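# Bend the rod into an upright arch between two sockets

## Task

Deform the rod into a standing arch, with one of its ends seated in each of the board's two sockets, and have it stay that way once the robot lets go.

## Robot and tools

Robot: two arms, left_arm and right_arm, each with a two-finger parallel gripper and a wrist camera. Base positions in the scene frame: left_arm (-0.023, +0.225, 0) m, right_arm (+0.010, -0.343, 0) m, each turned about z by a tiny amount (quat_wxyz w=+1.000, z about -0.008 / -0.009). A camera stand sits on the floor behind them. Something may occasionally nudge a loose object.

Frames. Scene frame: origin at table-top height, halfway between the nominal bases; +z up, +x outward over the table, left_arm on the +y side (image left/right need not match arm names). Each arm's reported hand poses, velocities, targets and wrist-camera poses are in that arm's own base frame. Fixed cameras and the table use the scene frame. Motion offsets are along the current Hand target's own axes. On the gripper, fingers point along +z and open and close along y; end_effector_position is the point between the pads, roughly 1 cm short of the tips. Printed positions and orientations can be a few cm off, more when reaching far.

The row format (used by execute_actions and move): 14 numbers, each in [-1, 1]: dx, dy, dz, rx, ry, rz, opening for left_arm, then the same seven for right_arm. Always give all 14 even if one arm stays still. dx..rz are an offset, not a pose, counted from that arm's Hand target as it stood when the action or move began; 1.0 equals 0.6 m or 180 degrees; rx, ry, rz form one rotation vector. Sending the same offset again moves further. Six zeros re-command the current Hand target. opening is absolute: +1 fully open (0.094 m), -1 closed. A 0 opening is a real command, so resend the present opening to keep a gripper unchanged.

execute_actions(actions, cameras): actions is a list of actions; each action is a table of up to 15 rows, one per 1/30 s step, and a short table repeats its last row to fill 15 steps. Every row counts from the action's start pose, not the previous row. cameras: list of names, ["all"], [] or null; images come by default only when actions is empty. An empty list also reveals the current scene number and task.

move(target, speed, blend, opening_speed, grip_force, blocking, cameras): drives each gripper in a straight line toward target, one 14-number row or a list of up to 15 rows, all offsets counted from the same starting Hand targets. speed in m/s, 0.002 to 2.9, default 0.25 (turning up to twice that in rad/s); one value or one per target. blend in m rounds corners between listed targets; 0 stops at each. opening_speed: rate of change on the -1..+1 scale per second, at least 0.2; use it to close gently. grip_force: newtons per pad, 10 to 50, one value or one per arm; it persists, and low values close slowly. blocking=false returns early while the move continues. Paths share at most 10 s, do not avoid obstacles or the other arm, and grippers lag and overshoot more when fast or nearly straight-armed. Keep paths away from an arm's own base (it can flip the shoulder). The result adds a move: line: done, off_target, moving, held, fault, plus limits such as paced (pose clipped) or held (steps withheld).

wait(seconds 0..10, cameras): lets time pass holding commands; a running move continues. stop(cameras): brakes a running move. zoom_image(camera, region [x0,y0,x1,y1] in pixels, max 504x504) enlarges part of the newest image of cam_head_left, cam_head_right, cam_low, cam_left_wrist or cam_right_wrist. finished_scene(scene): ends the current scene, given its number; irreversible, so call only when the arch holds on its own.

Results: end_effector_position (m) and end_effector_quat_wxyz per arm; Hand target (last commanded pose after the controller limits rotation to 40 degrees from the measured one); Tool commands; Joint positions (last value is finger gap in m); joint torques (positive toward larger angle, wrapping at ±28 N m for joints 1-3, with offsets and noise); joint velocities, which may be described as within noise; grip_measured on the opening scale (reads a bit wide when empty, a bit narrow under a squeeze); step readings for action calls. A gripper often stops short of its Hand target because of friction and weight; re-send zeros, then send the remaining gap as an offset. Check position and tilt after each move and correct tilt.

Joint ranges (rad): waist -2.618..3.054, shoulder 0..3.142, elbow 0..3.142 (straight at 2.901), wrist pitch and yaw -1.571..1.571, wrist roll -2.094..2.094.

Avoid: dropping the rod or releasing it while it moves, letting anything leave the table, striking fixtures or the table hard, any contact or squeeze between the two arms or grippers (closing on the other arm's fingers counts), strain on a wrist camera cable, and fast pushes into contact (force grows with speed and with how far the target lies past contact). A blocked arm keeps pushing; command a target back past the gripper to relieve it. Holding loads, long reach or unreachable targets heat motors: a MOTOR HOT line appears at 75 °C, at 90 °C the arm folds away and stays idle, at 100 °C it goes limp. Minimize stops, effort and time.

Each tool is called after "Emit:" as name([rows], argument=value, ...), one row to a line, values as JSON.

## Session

Emit:
execute_actions(actions=[])

Emit:
zoom_image(camera="cam_head_left", region=[180, 250, 400, 400])

Scene clock: 0.00 s.
left_arm: end_effector_position=(+0.3843, +0.0391, +0.0886) grip_measured=+1.000 end_effector_quat_wxyz=(+0.572, -0.087, +0.811, +0.083) | right_arm: end_effector_position=(+0.3961, -0.0098, +0.0921) grip_measured=+1.000 end_effector_quat_wxyz=(+0.575, +0.040, +0.816, -0.046)
Joint positions: left_arm=[-0.008 1.533 0.338 0.846 -0.245 -0.05 0.094] | right_arm=[0.047 1.544 0.376 0.822 0.165 0.029 0.094]
Joint velocities: within noise
Joint torques (N m): no reading
Heat: left arm: 27 °C; right arm: 35 °C.
Hand target: left_arm +0.3868, +0.0399, +0.0949; +0.580, -0.091, +0.805, +0.083 | right_arm +0.3991, -0.0106, +0.1004; +0.585, +0.040, +0.808, -0.048
Tool commands: left_gripper/opening=+1.0 right_gripper/opening=+1.0

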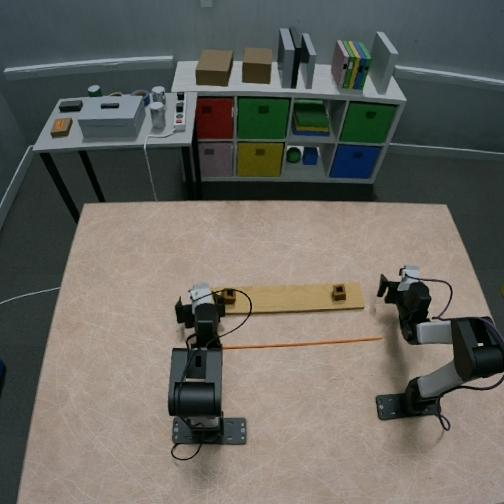

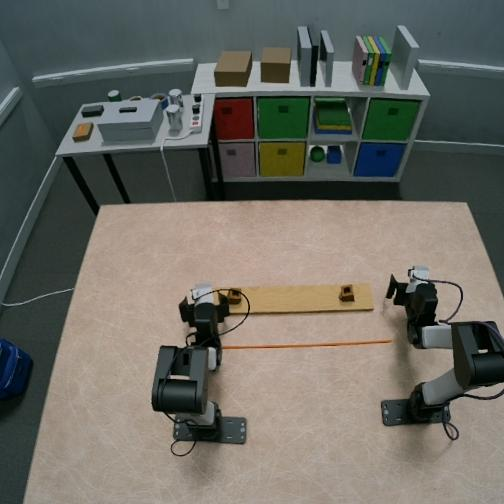

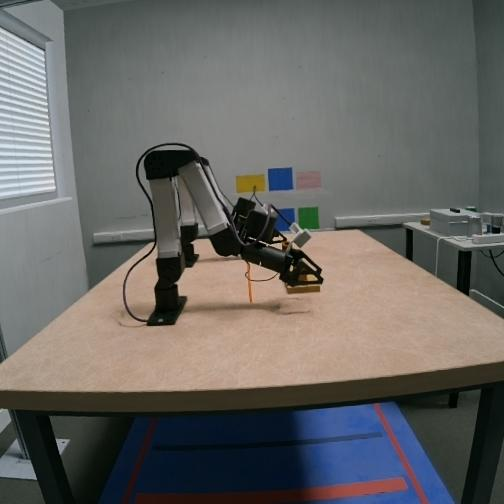

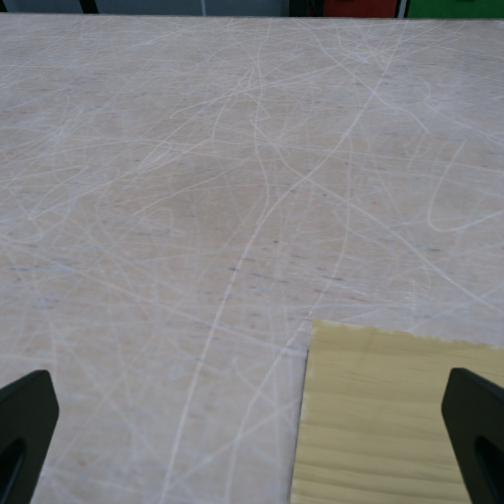

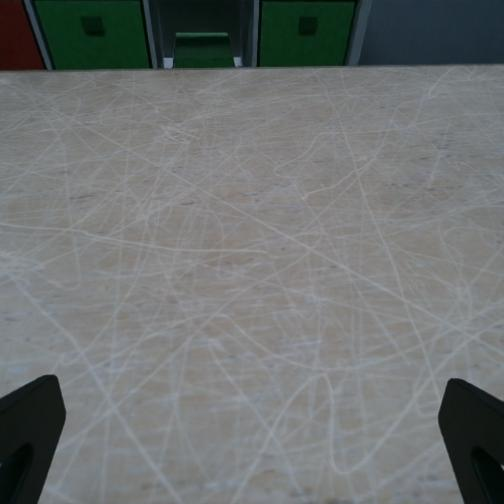

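Scaled by 2.291.

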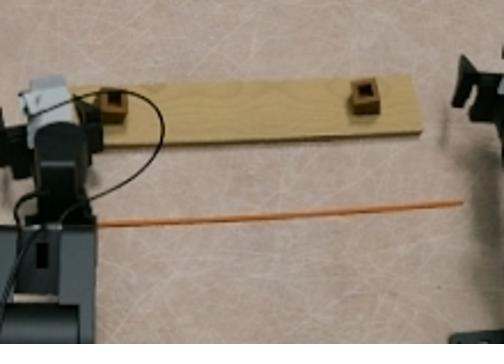

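Emit:
move([
  [-0.1208, 0.0120, -0.1645, 0.1667, 0.1473, 0.2487, 1.0, -0.1268, 0.0588, -0.2082, -0.1694, 0.1507, -0.2447, 1.0],
  [0.0325, 0.0112, -0.2257, 0.3334, 0.2946, 0.4973, 1.0, 0.0695, 0.1637, -0.3195, -0.3387, 0.3013, -0.4893, 1.0],
], speed=0.4, blend=[0.05, 0], cameras=["cam_left_wrist", "cam_right_wrist"])

Scene clock: 121.67 s.
left_arm: end_effector_position=(+0.2496, +0.0125, +0.1136) grip_measured=+1.000 end_effector_quat_wxyz=(-0.031, +0.684, +0.728, +0.026) | right_arm: end_effector_position=(+0.2152, +0.1091, +0.1136) grip_measured=+1.000 end_effector_quat_wxyz=(+0.034, +0.725, -0.687, +0.024)
Joint positions: left_arm=[-0.005 1.496 1.193 -1.278 -0.079 1.502 0.094] | right_arm=[0.516 1.503 1.2 -1.319 0.065 -1.107 0.094]
Joint torques (N m): left_arm=[-1.05 -3.97 10.47 -0.02 -0.07 0.13] | right_arm=[0.09 -5.37 8.83 0.04 0.07 -0.11]
Heat: left arm: 35 °C; right arm: 42 °C.
Hand target: left_arm +0.2546, +0.0129, +0.1189; -0.032, +0.694, +0.719, +0.033 | right_arm +0.2174, +0.1111, +0.1172; +0.037, +0.732, -0.680, +0.024
Off the commanded pose: left_arm 0.007 m, 2 deg | right_arm 0.005 m, 1 deg.
move: done
Images, in order (width x height): cam_left_wrist 504x504, cam_right_wrist 504x504.

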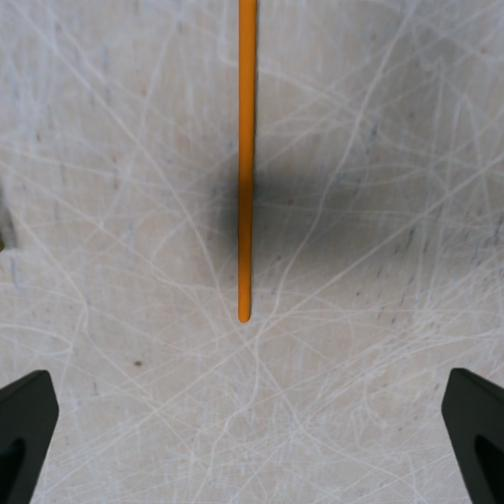

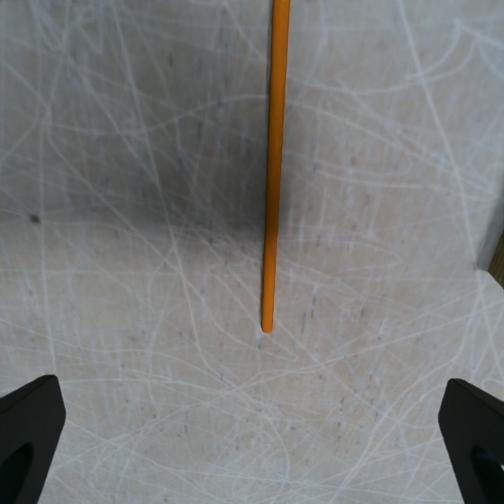

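Emit:
move([
  [-0.0128, -0.0013, 0.1143, 0, 0, 0.0067, 1.0, -0.0118, -0.0170, 0.1112, 0, 0, 0.0061, 1.0],
  [-0.0192, -0.0017, 0.1833, 0, 0, 0.0067, 1.0, -0.0183, -0.0187, 0.1883, 0, 0, 0.0061, 1.0],
  [-0.0188, -0.0017, 0.1783, 0, 0, 0.0067, -1.0, -0.0180, -0.0185, 0.1833, 0, 0, 0.0061, -1.0],
], speed=[0.2, 0.05, 0.05], opening_speed=0.8, blend=[0.005, 0, 0], cameras=["cam_left_wrist", "cam_right_wrist"])

Emit:
zoom_image(camera="cam_left_wrist", region=[170, 340, 334, 504])

Emit:
zoom_image(camera="cam_right_wrist", region=[170, 340, 334, 504])

Scene clock: 174.17 s.
left_arm: end_effector_position=(+0.2584, +0.0132, +0.0188) grip_measured=-0.917 end_effector_quat_wxyz=(-0.026, +0.691, +0.721, +0.038) | right_arm: end_effector_position=(+0.2301, +0.1148, +0.0150) grip_measured=-0.910 end_effector_quat_wxyz=(+0.026, +0.726, -0.686, +0.033)
Joint positions: left_arm=[-0.01 1.602 0.905 -0.859 -0.09 1.519 0.004] | right_arm=[0.516 1.644 0.933 -0.89 0.079 -1.11 0.004]
Joint torques (N m): left_arm=[-1.2 -4.19 5 0.28 -0.03 0.11] | right_arm=[-0.88 -5.26 4.44 0.35 -0.09 -0.02]
Heat: left arm: 30 °C; right arm: 34 °C.
Hand target: left_arm +0.2540, +0.0115, +0.0114; -0.033, +0.701, +0.711, +0.033 | right_arm +0.2261, +0.1130, +0.0065; +0.037, +0.726, -0.687, +0.025
Off the commanded pose: left_arm 0.009 m, 2 deg | right_arm 0.010 m, 2 deg.
move: done; target 3's new opening was sent with right_arm's hand 0.013 m and 1 deg from that target
Images, in order (width x height): cam_left_wrist 504x504, cam_right_wrist 504x504.

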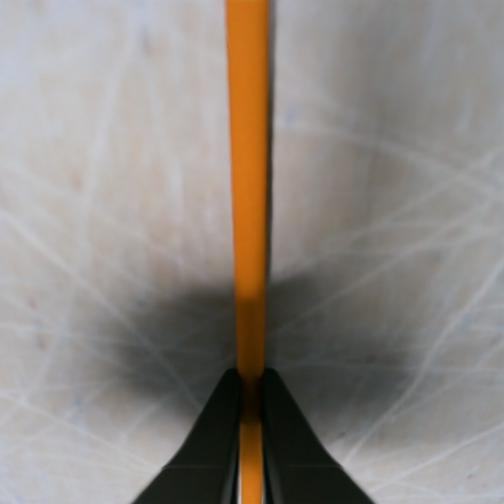

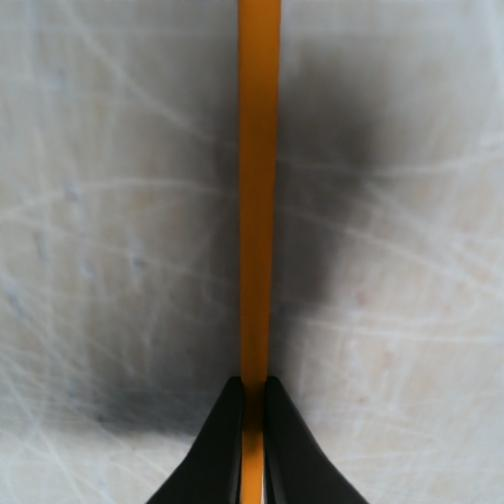

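Scaled by 3.073.

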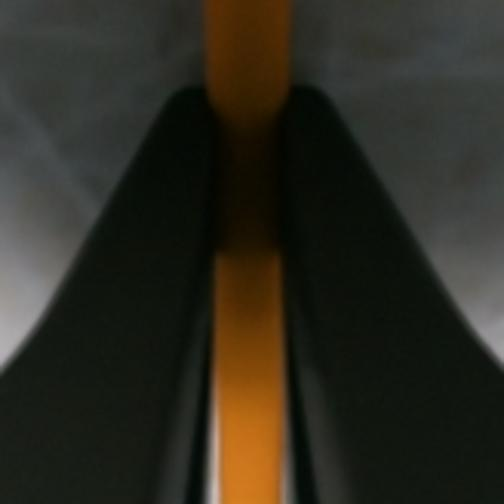

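Scaled by 3.073.

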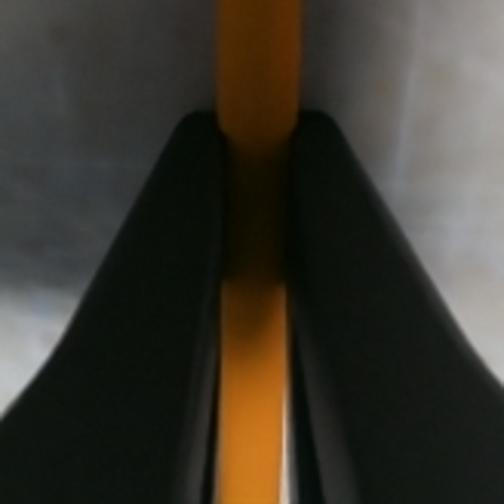

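Emit:
move([
  [0.0178, 0.0075, -0.1610, 0, 0, 0, -1.0, 0.0117, -0.0037, -0.1643, 0, 0, 0, -1.0],
  [0.0340, 0.0840, -0.3452, -0.4976, 0.0006, -0.0472, -1.0, 0.0322, -0.0608, -0.3563, 0.5035, 0.0079, 0.0521, -1.0],
], speed=0.27, blend=[0.03, 0], cameras=["cam_head_left", "cam_low"])

Emit:
zoom_image(camera="cam_head_left", region=[180, 260, 280, 340])

Emit:
zoom_image(camera="cam_head_left", region=[320, 260, 420, 340])

Scene clock: 199.23 s.
left_arm: end_effector_position=(+0.3039, +0.0147, +0.2130) grip_measured=-0.917 end_effector_quat_wxyz=(+0.461, +0.481, +0.540, +0.514) | right_arm: end_effector_position=(+0.2653, +0.1146, +0.2154) grip_measured=-0.910 end_effector_quat_wxyz=(+0.468, -0.499, +0.515, -0.517)
Joint positions: left_arm=[-0.035 0.65 0.216 0.388 -0.147 1.56 0.004] | right_arm=[0.941 0.846 0.254 0.539 1.005 -1.561 0.004]
Joint torques (N m): left_arm=[-1.09 0.38 7.84 2.83 -0.05 0.01] | right_arm=[-1.1 -0.65 6.52 2.46 -0.09 -0.05]
Heat: left arm: 30 °C; right arm: 34 °C.
Hand target: left_arm +0.3042, +0.0135, +0.2195; +0.472, +0.472, +0.527, +0.526 | right_arm +0.2667, +0.1145, +0.2205; +0.484, -0.483, +0.516, -0.516
Off the commanded pose: left_arm 0.007 m, 3 deg | right_arm 0.005 m, 3 deg.
move: off_target (left_arm, right_arm)
Images, in order (width x height): cam_head_left 504x504, cam_low 504x504.

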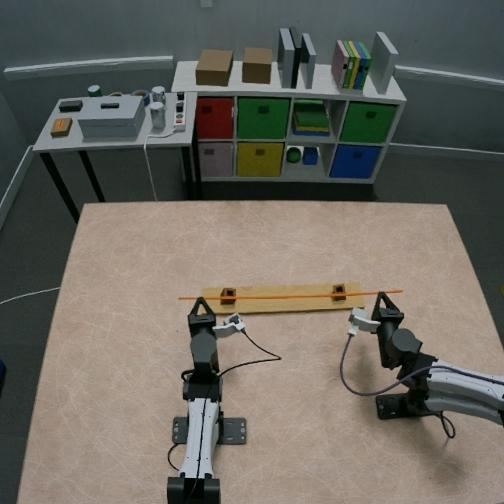

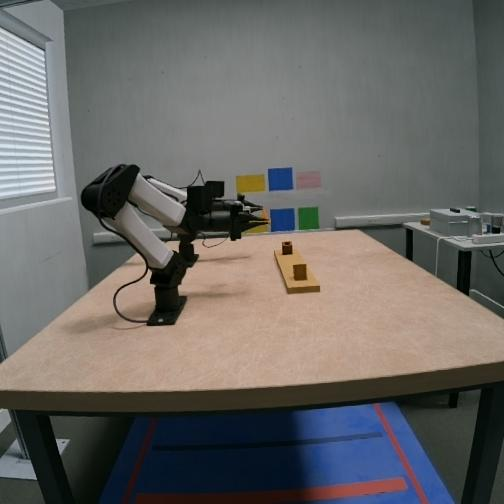

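Scaled by 5.040.

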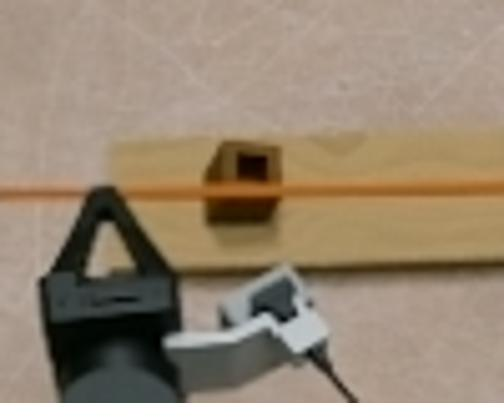

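Scaled by 5.040.

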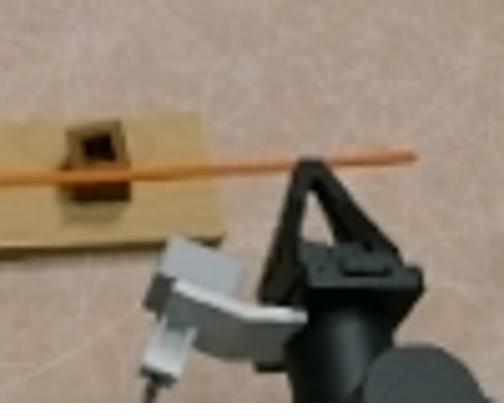

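Emit:
move([
  [-0.0215,0.0113,0.0488,0.0049,-0.0081,-0.174,-1,-0.0203,-0.0108,0.0498,-0.0053,-0.0075,0.1833,-1],
  [-0.0733,0.0228,0.0937,0.0099,-0.0161,-0.348,-1,-0.0707,-0.0217,0.0988,-0.0106,-0.0149,0.3667,-1],
  [-0.1317,0.0342,0.1378,0.0148,-0.0242,-0.522,-1,-0.1282,-0.0325,0.1472,-0.0159,-0.0224,0.55,-1],
], speed=0.16, blend=[0.015,0.015,0], cameras=["all"])

Scene clock: 246.57 s.
left_arm: end_effector_position=(+0.3866, -0.0531, +0.2057) grip_measured=-0.917 end_effector_quat_wxyz=(+0.672, +0.019, +0.740, +0.030) | right_arm: end_effector_position=(+0.3492, +0.1758, +0.2017) grip_measured=-0.910 end_effector_quat_wxyz=(+0.666, -0.024, +0.745, -0.024)
Joint positions: left_arm=[-0.258 1.234 0.438 0.698 -0.276 0.043 0.004] | right_arm=[0.786 1.364 0.54 0.664 0.783 0.045 0.004]
Joint torques (N m): left_arm=[-1.24 -2.65 12 3.02 -0.12 -1.27] | right_arm=[-1.05 -4.98 10.54 3.22 -0.08 0.88]
Heat: left arm: 36 °C; right arm: 42 °C.
Hand target: left_arm +0.3951, -0.0561, +0.2401; +0.715, -0.036, +0.699, -0.013 | right_arm +0.3598, +0.1855, +0.2401; +0.711, +0.052, +0.698, +0.060
Off the commanded pose: left_arm 0.036 m, 11 deg | right_arm 0.041 m, 15 deg.
move: off_target (left_arm, right_arm)

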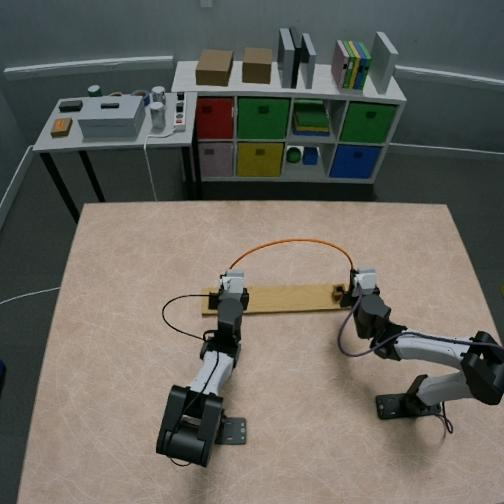

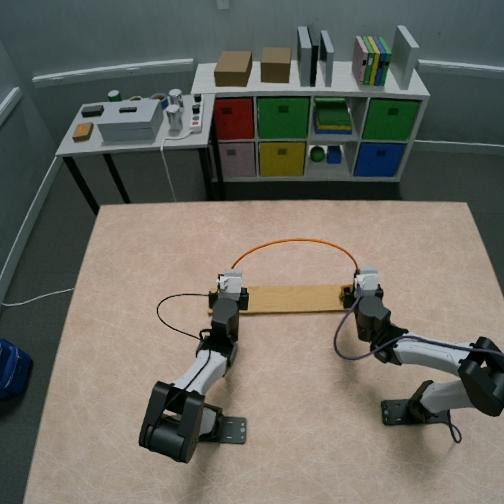

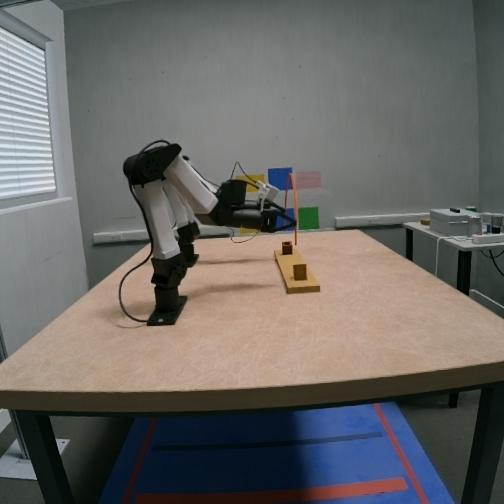

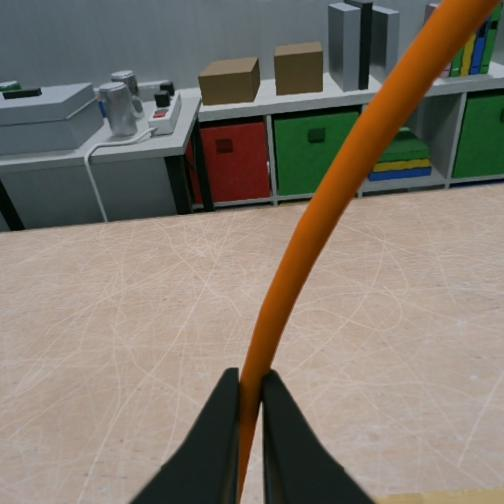

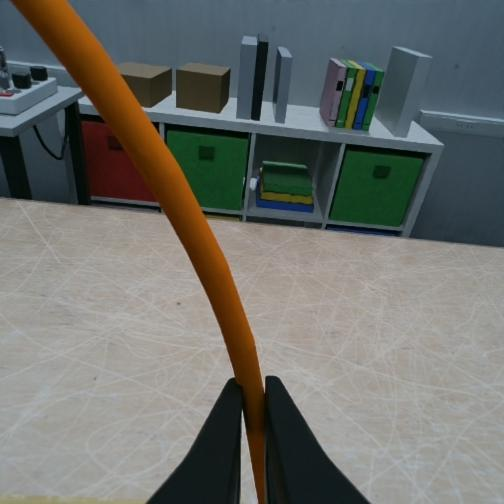

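Emit:
move(target=[0.1448,0.0101,-0.0029,0,0,0,-1,0.143,-0.0229,-0.0029,0,0,0,-1], speed=0.13, cameras=["cam_head_left","cam_low","cam_left_wrist","cam_right_wrist"])

Emit:
zoom_image(camera="cam_low", region=[250, 160, 340, 300])

Emit:
zoom_image(camera="cam_head_left", region=[200, 260, 380, 320])

Scene clock: 276.30 s.
left_arm: end_effector_position=(+0.3970, -0.0535, +0.1383) grip_measured=-0.917 end_effector_quat_wxyz=(+0.686, +0.007, +0.727, +0.028) | right_arm: end_effector_position=(+0.3558, +0.1788, +0.1283) grip_measured=-0.898 end_effector_quat_wxyz=(+0.672, +0.000, +0.741, -0.013)
Joint positions: left_arm=[-0.258 1.651 0.318 1.273 -0.289 0.034 0.004] | right_arm=[0.784 1.721 0.429 1.151 0.798 0.081 0.005]
Joint torques (N m): left_arm=[-1.4 -3.96 4.86 3.04 -0.07 -1.17] | right_arm=[-0.77 -6.28 4.93 3.33 -0.19 0.62]
Heat: left arm: 38 °C; right arm: 53 °C.
Hand target: left_arm +0.3952, -0.0561, +0.1531; +0.715, -0.036, +0.699, -0.013 | right_arm +0.3596, +0.1855, +0.1531; +0.711, +0.052, +0.699, +0.060
Off the commanded pose: left_arm 0.015 m, 8 deg | right_arm 0.026 m, 12 deg.
move: off_target (left_arm, right_arm)
Images, in order (width x height): cam_head_left 504x504, cam_low 504x504, cam_left_wrist 504x504, cam_right_wrist 504x504.

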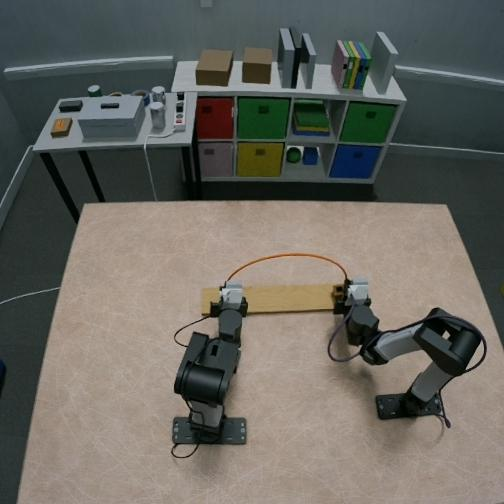

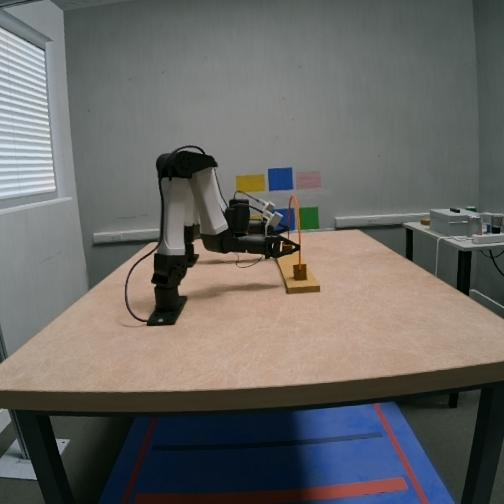

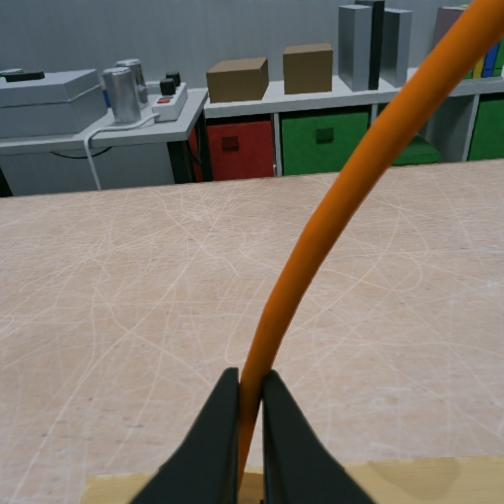

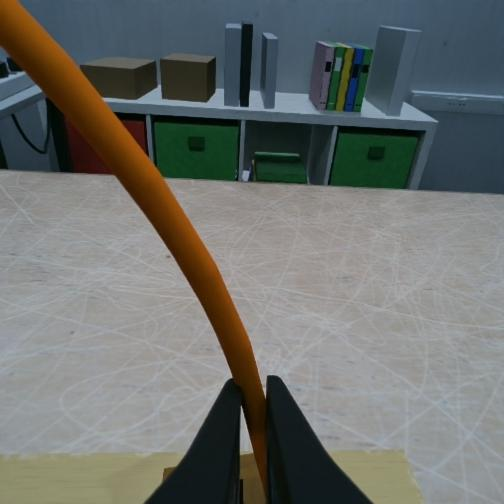

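Scaled by 3.600.

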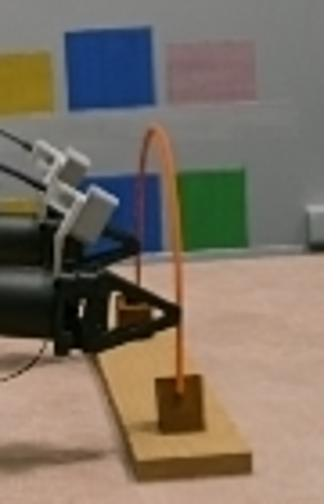

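Scaled by 2.800.

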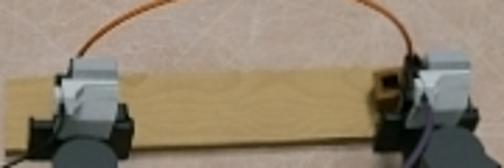

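Emit:
zoom_image(camera="cam_low", region=[270, 225, 320, 300])

Emit:
zoom_image(camera="cam_head_left", region=[320, 260, 380, 320])

Emit:
zoom_image(camera="cam_head_left", region=[200, 260, 260, 320])

Scaled by 6.720.

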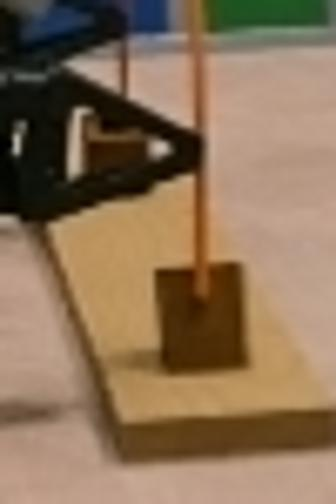

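Scaled by 8.400.

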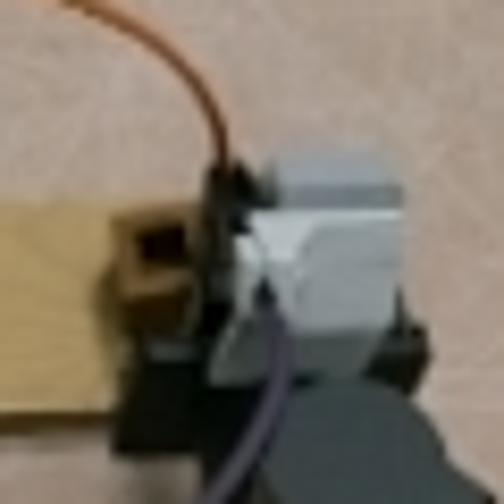

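Scaled by 8.400.

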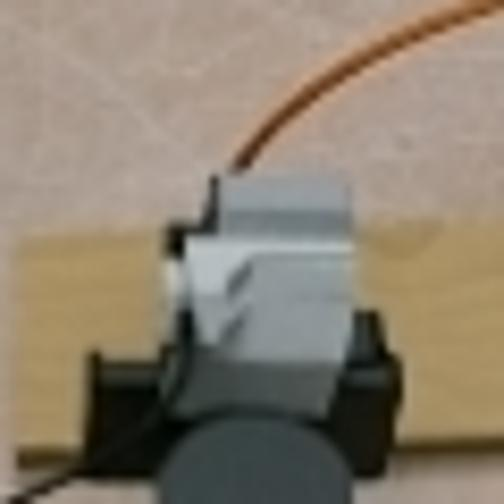

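Emit:
zoom_image(camera="cam_low", region=[286, 252, 314, 284])

Emit:
zoom_image(camera="cam_low", region=[276, 236, 304, 268])

Scaled by 15.750.

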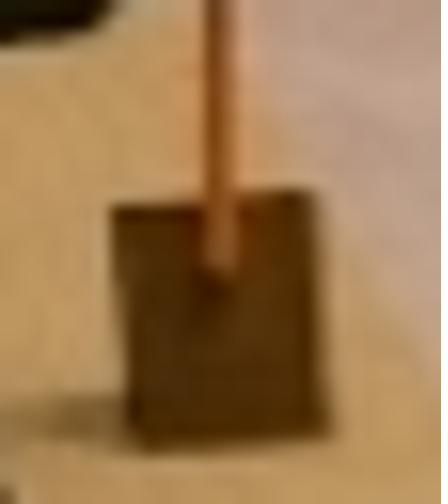

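Scaled by 15.750.

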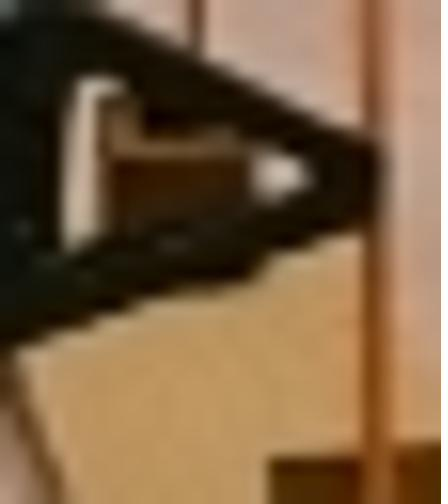

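Emit:
move([
  [0.0002,-0.005,-0.0035,0,-0.01,0,-1,-0.0197,0.0032,0.0004,0,-0.01,0,-1],
  [0.0005,-0.0098,-0.0070,0,-0.0194,0,-1,-0.0164,0.0246,-0.0044,0,-0.0194,0,-1],
], speed=0.08, blend=[0.003,0], cameras=["cam_head_left","cam_low"])

Emit:
zoom_image(camera="cam_low", region=[270, 180, 320, 290])

Emit:
zoom_image(camera="cam_low", region=[278, 236, 314, 284])

Emit:
zoom_image(camera="cam_head_left", region=[320, 260, 380, 320])

Emit:
zoom_image(camera="cam_head_left", region=[200, 260, 260, 320])

Scene clock: 354.83 s.
left_arm: end_effector_position=(+0.3944, -0.0563, +0.1367) grip_measured=-0.917 end_effector_quat_wxyz=(+0.706, -0.006, +0.708, +0.031) | right_arm: end_effector_position=(+0.3532, +0.1810, +0.1331) grip_measured=-0.898 end_effector_quat_wxyz=(+0.689, +0.004, +0.724, -0.026)
Joint positions: left_arm=[-0.289 1.75 0.3 1.448 -0.342 0.034 0.004] | right_arm=[0.81 1.771 0.429 1.266 0.852 0.024 0.005]
Joint torques (N m): left_arm=[-1.66 -4.08 4.08 3.09 0.04 -0.93] | right_arm=[1.09 -6.5 7.2 3.29 -0.24 0.57]
Heat: left arm: 50 °C; right arm: 67 °C.
Hand target: left_arm +0.3912, -0.0621, +0.1531; +0.735, -0.037, +0.676, -0.012 | right_arm +0.3567, +0.1984, +0.1651; +0.732, +0.054, +0.676, +0.058
Off the commanded pose: left_arm 0.018 m, 8 deg | right_arm 0.037 m, 13 deg.
move: off_target (left_arm, right_arm)
Images, in order (width x height): cam_head_left 504x504, cam_low 504x504.

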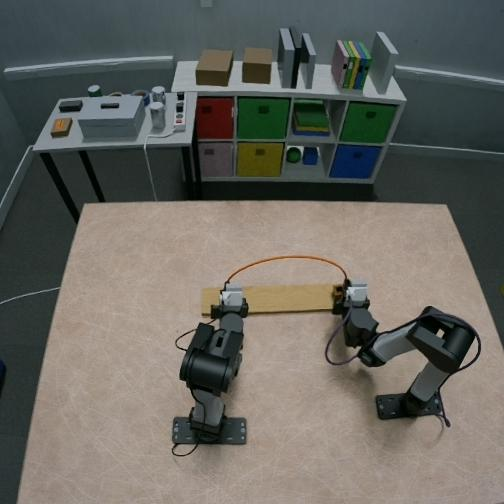

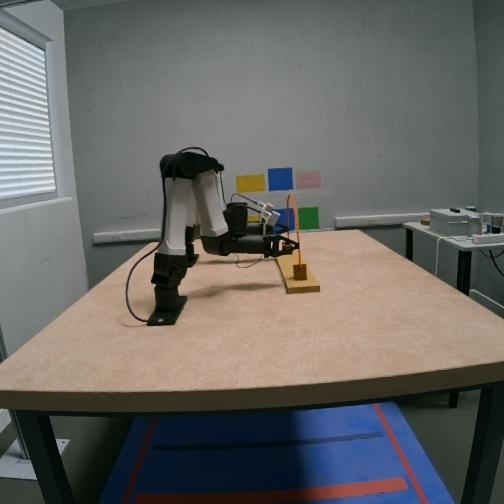

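Scaled by 4.582.

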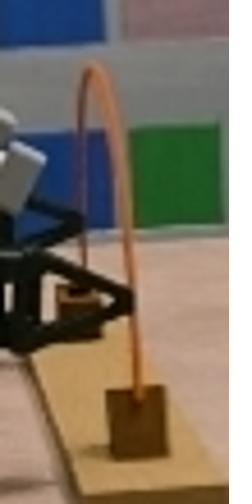

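Scaled by 10.500.

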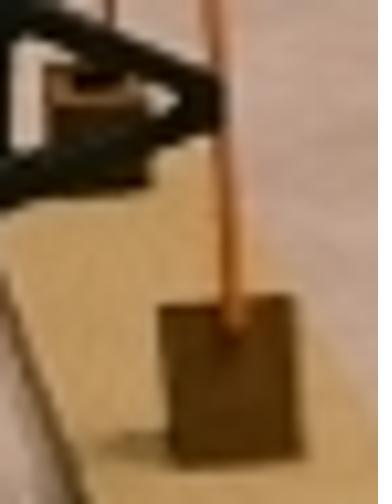

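Scaled by 8.400.

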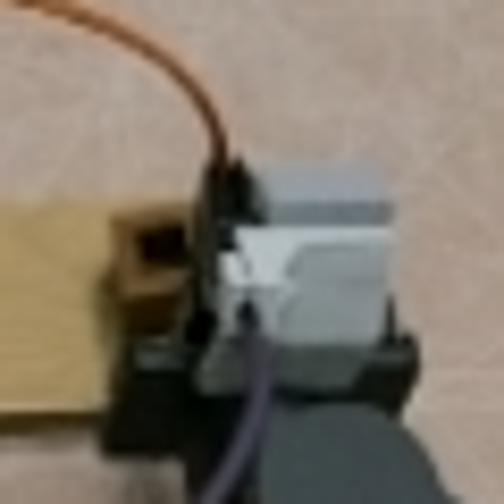

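Scaled by 8.400.

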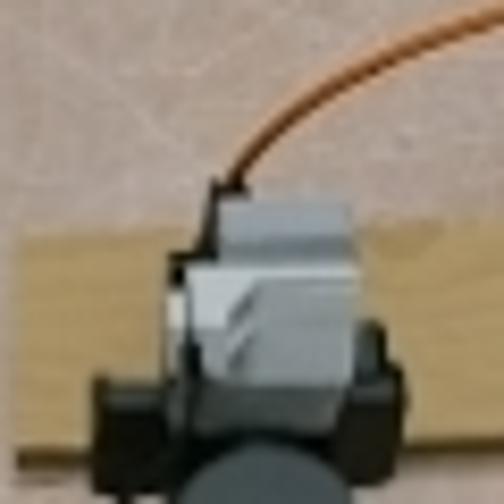

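Emit:
move([
  [0,0,0,0,0,0,-1,-0.0508,-0.002,0.004,0,0,0,-1],
  [0,-0.005,0,0,0,0,-1,-0.0484,0.0128,0.004,0,0,0,-1],
], speed=0.1, blend=[0.003,0], cameras=["cam_head_left","cam_low"])

Emit:
zoom_image(camera="cam_low", region=[278, 236, 314, 284])

Emit:
zoom_image(camera="cam_head_left", region=[320, 260, 380, 320])

Scene clock: 374.27 s.
left_arm: end_effector_position=(+0.3934, -0.0602, +0.1416) grip_measured=-0.917 end_effector_quat_wxyz=(+0.714, -0.008, +0.700, +0.027) | right_arm: end_effector_position=(+0.3548, +0.1931, +0.1667) grip_measured=-0.898 end_effector_quat_wxyz=(+0.713, +0.013, +0.702, +0.004)
Joint positions: left_arm=[-0.304 1.755 0.3 1.477 -0.354 0.034 0.004] | right_arm=[0.824 1.71 0.467 1.266 0.838 0.007 0.005]
Joint torques (N m): left_arm=[-1.48 -3.88 4.45 2.85 0.03 -0.9] | right_arm=[0.35 -10.51 8.28 2.12 -0.07 0.51]
Heat: left arm: 52 °C; right arm: 69 °C.
Hand target: left_arm +0.3913, -0.0650, +0.1532; +0.735, -0.037, +0.677, -0.012 | right_arm +0.3567, +0.2014, +0.1951; +0.732, +0.054, +0.676, +0.058
Off the commanded pose: left_arm 0.013 m, 7 deg | right_arm 0.030 m, 9 deg.
move: off_target (left_arm, right_arm)
Images, in order (width x height): cam_head_left 504x504, cam_low 504x504.

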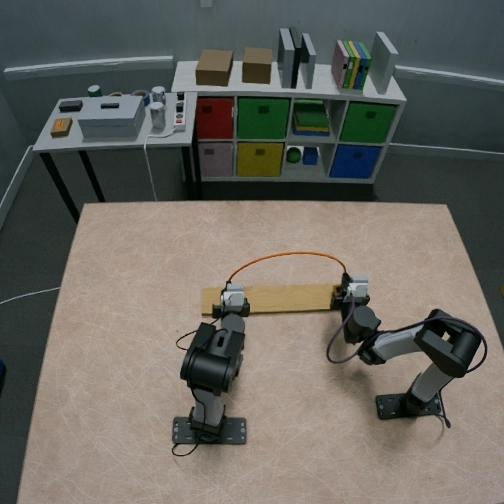

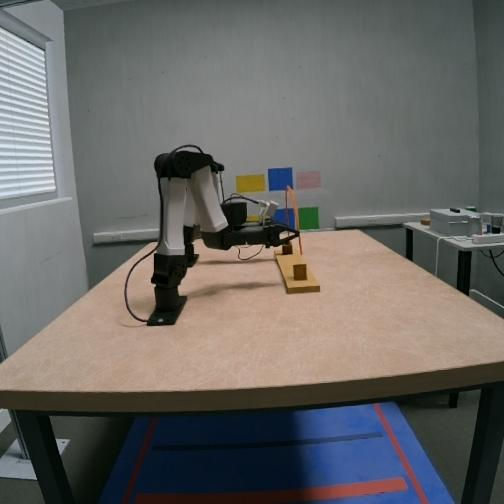

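Scaled by 10.500.

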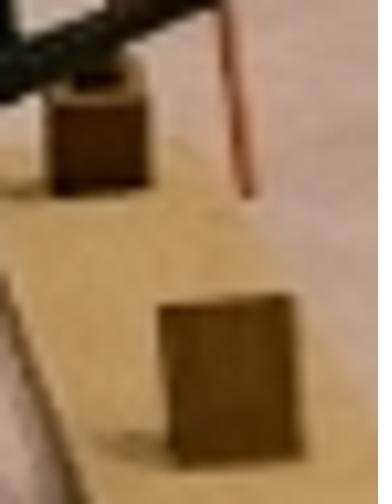

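Scaled by 8.400.

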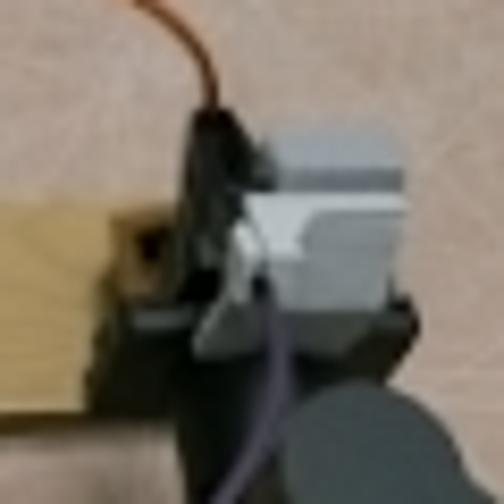

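Emit:
move(target=[0.0327,0.0025,-0.0077,0,0,0,-1,0.0478,-0.0110,-0.0140,0,0.0083,0,-1], speed=0.08, cameras=["cam_head_left","cam_low"])

Emit:
zoom_image(camera="cam_low", region=[278, 236, 314, 284])

Emit:
zoom_image(camera="cam_head_left", region=[320, 260, 380, 320])

Emit:
zoom_image(camera="cam_head_left", region=[200, 260, 260, 320])

Scene clock: 401.70 s.
left_arm: end_effector_position=(+0.3937, -0.0625, +0.1384) grip_measured=-0.917 end_effector_quat_wxyz=(+0.716, -0.007, +0.698, +0.025) | right_arm: end_effector_position=(+0.3525, +0.1915, +0.1497) grip_measured=-0.898 end_effector_quat_wxyz=(+0.701, +0.004, +0.713, -0.011)
Joint positions: left_arm=[-0.309 1.788 0.3 1.515 -0.354 0.034 0.004] | right_arm=[0.83 1.744 0.452 1.266 0.852 0.009 0.005]
Joint torques (N m): left_arm=[-1.48 -2.14 2.59 2.76 -0.04 -1.05] | right_arm=[0.81 -6.75 4.86 2.79 -0.11 0.84]
Heat: left arm: 50 °C; right arm: 59 °C.
Hand target: left_arm +0.3883, -0.0650, +0.1333; +0.735, -0.037, +0.676, -0.012 | right_arm +0.3506, +0.1994, +0.1652; +0.723, +0.053, +0.686, +0.059
Off the commanded pose: left_arm 0.008 m, 6 deg | right_arm 0.017 m, 11 deg.
joint sent to its limit (left arm) — joint 4 (wrist pitch), upper limit. The joint targets are off in orientation, not in position.
move: off_target (left_arm, right_arm)
Images, in order (width x height): cam_head_left 504x504, cam_low 504x504.

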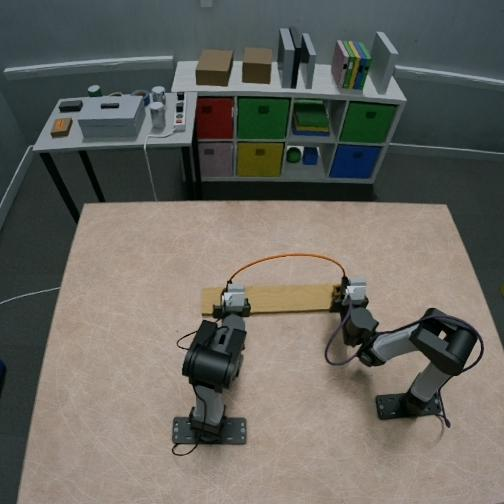

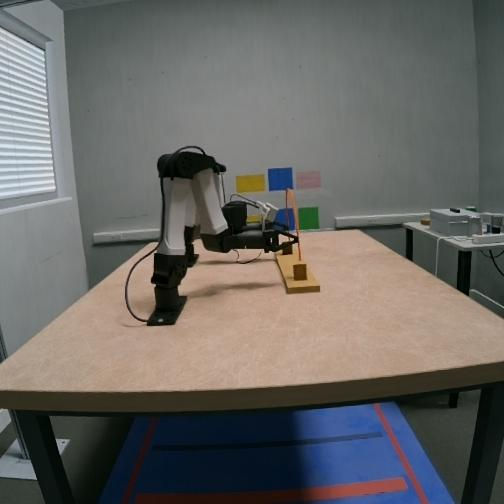

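Scaled by 10.500.

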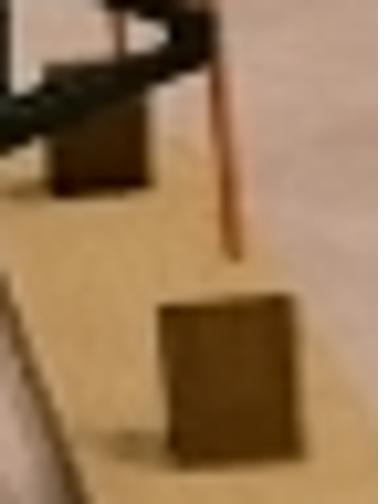

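Scaled by 8.400.

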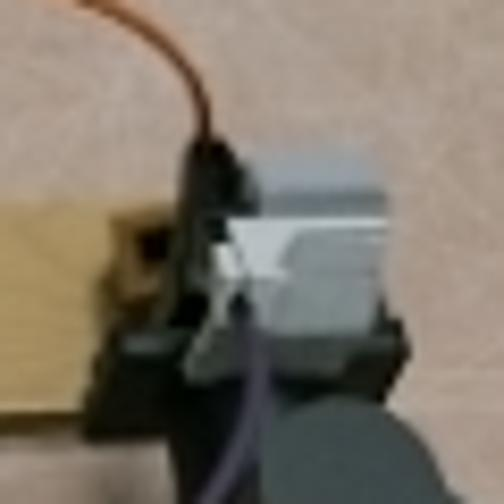

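Scaled by 8.400.

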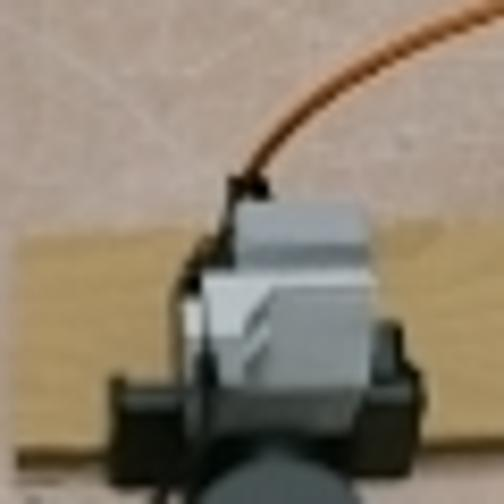

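Emit:
move(target=[-0.0343,-0.0019,-0.0106,0,0,0,-1,0.0396,-0.0046,-0.0038,0,0,0,-1], speed=0.08, cameras=["cam_head_left","cam_low"])

Emit:
zoom_image(camera="cam_low", region=[278, 230, 314, 278])

Emit:
zoom_image(camera="cam_head_left", region=[200, 260, 260, 320])

Scene clock: 424.23 s.
left_arm: end_effector_position=(+0.3867, -0.0633, +0.1397) grip_measured=-0.917 end_effector_quat_wxyz=(+0.715, -0.006, +0.698, +0.023) | right_arm: end_effector_position=(+0.3512, +0.1921, +0.1229) grip_measured=-0.898 end_effector_quat_wxyz=(+0.694, +0.007, +0.720, -0.010)
Joint positions: left_arm=[-0.319 1.763 0.274 1.515 -0.36 0.034 0.004] | right_arm=[0.836 1.858 0.437 1.365 0.86 0.036 0.005]
Joint torques (N m): left_arm=[-1.46 -5.79 2.86 2.73 -0.06 -0.88] | right_arm=[0.76 -6.67 4.08 3.05 -0.1 0.66]
Heat: left arm: 51 °C; right arm: 63 °C.
Hand target: left_arm +0.3803, -0.0650, +0.1533; +0.736, -0.037, +0.676, -0.012 | right_arm +0.3497, +0.2004, +0.1411; +0.723, +0.053, +0.686, +0.059
Off the commanded pose: left_arm 0.015 m, 6 deg | right_arm 0.020 m, 11 deg.
move: off_target (left_arm, right_arm)
Images, in order (width x height): cam_head_left 504x504, cam_low 504x504.

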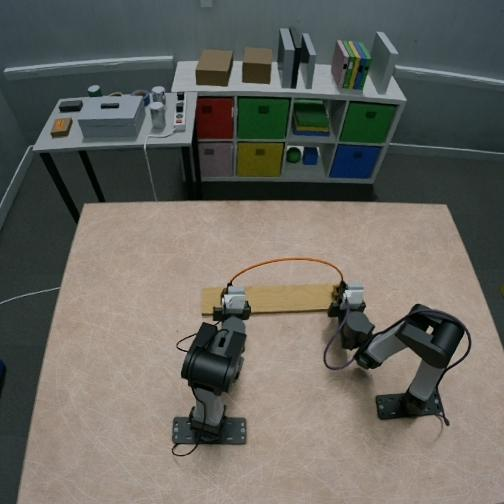

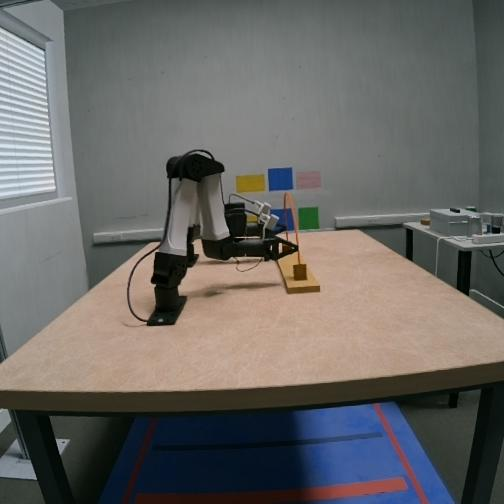

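Scaled by 10.500.

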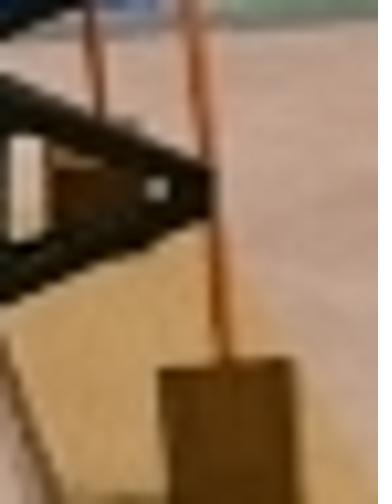

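Scaled by 8.400.

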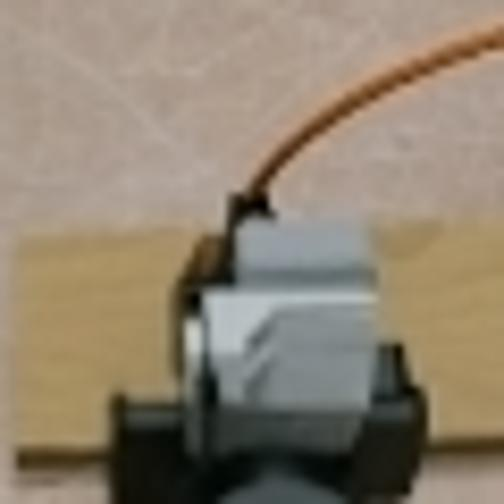

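Emit:
zoom_image(camera="cam_head_left", region=[214, 274, 244, 304])

Scaled by 16.800.

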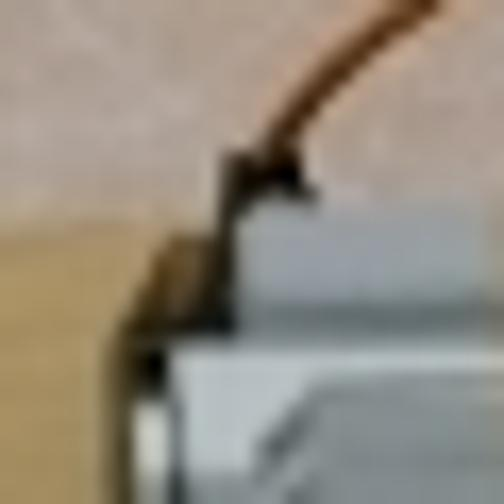

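Emit:
move(target=[0.0297,0.0038,-0.0023,0,0,0,-1,0,0,0,0,0,0,-1], speed=0.08, cameras=["cam_head_left","cam_low"])

Emit:
zoom_image(camera="cam_low", region=[278, 230, 314, 278])

Scene clock: 446.73 s.
left_arm: end_effector_position=(+0.3865, -0.0632, +0.1387) grip_measured=-0.917 end_effector_quat_wxyz=(+0.715, -0.005, +0.699, +0.024) | right_arm: end_effector_position=(+0.3511, +0.1923, +0.1235) grip_measured=-0.898 end_effector_quat_wxyz=(+0.695, +0.007, +0.719, -0.010)
Joint positions: left_arm=[-0.319 1.764 0.273 1.515 -0.36 0.034 0.004] | right_arm=[0.837 1.858 0.437 1.368 0.86 0.036 0.005]
Joint torques (N m): left_arm=[-1.24 -2.41 2.24 2.77 -0.03 -1.06] | right_arm=[0.75 -6.42 4.12 3.06 -0.1 0.64]
Heat: left arm: 51 °C; right arm: 61 °C.
Hand target: left_arm +0.3804, -0.0640, +0.1353; +0.735, -0.037, +0.676, -0.012 | right_arm +0.3496, +0.2005, +0.1411; +0.723, +0.053, +0.686, +0.059
Off the commanded pose: left_arm 0.007 m, 7 deg | right_arm 0.019 m, 11 deg.
joint sent to its limit (left arm) — joint 4 (wrist pitch), upper limit. The joint targets are off in orientation, not in position.
move: off_target (left_arm, right_arm)
Images, in order (width x height): cam_head_left 504x504, cam_low 504x504.

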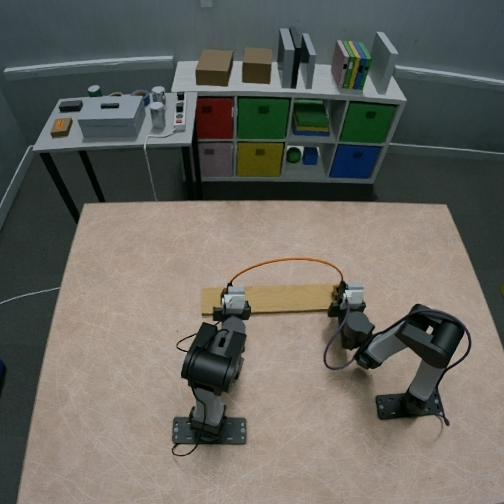

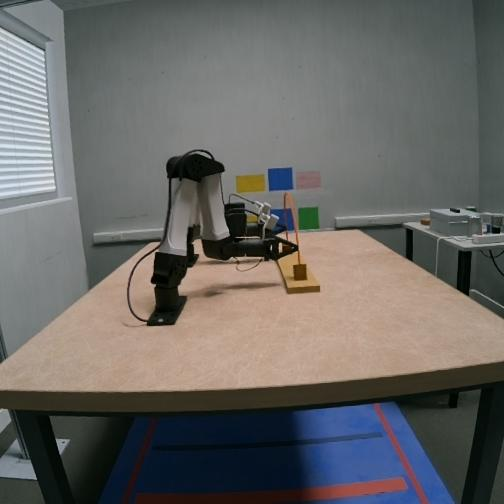

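Scaled by 10.500.

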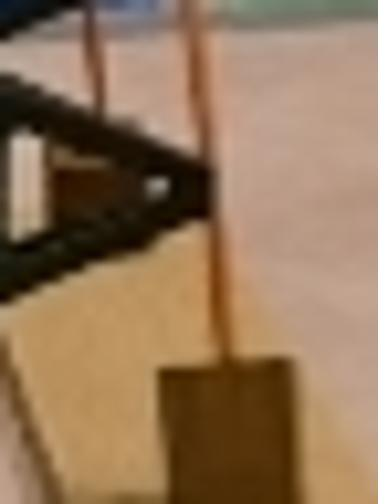

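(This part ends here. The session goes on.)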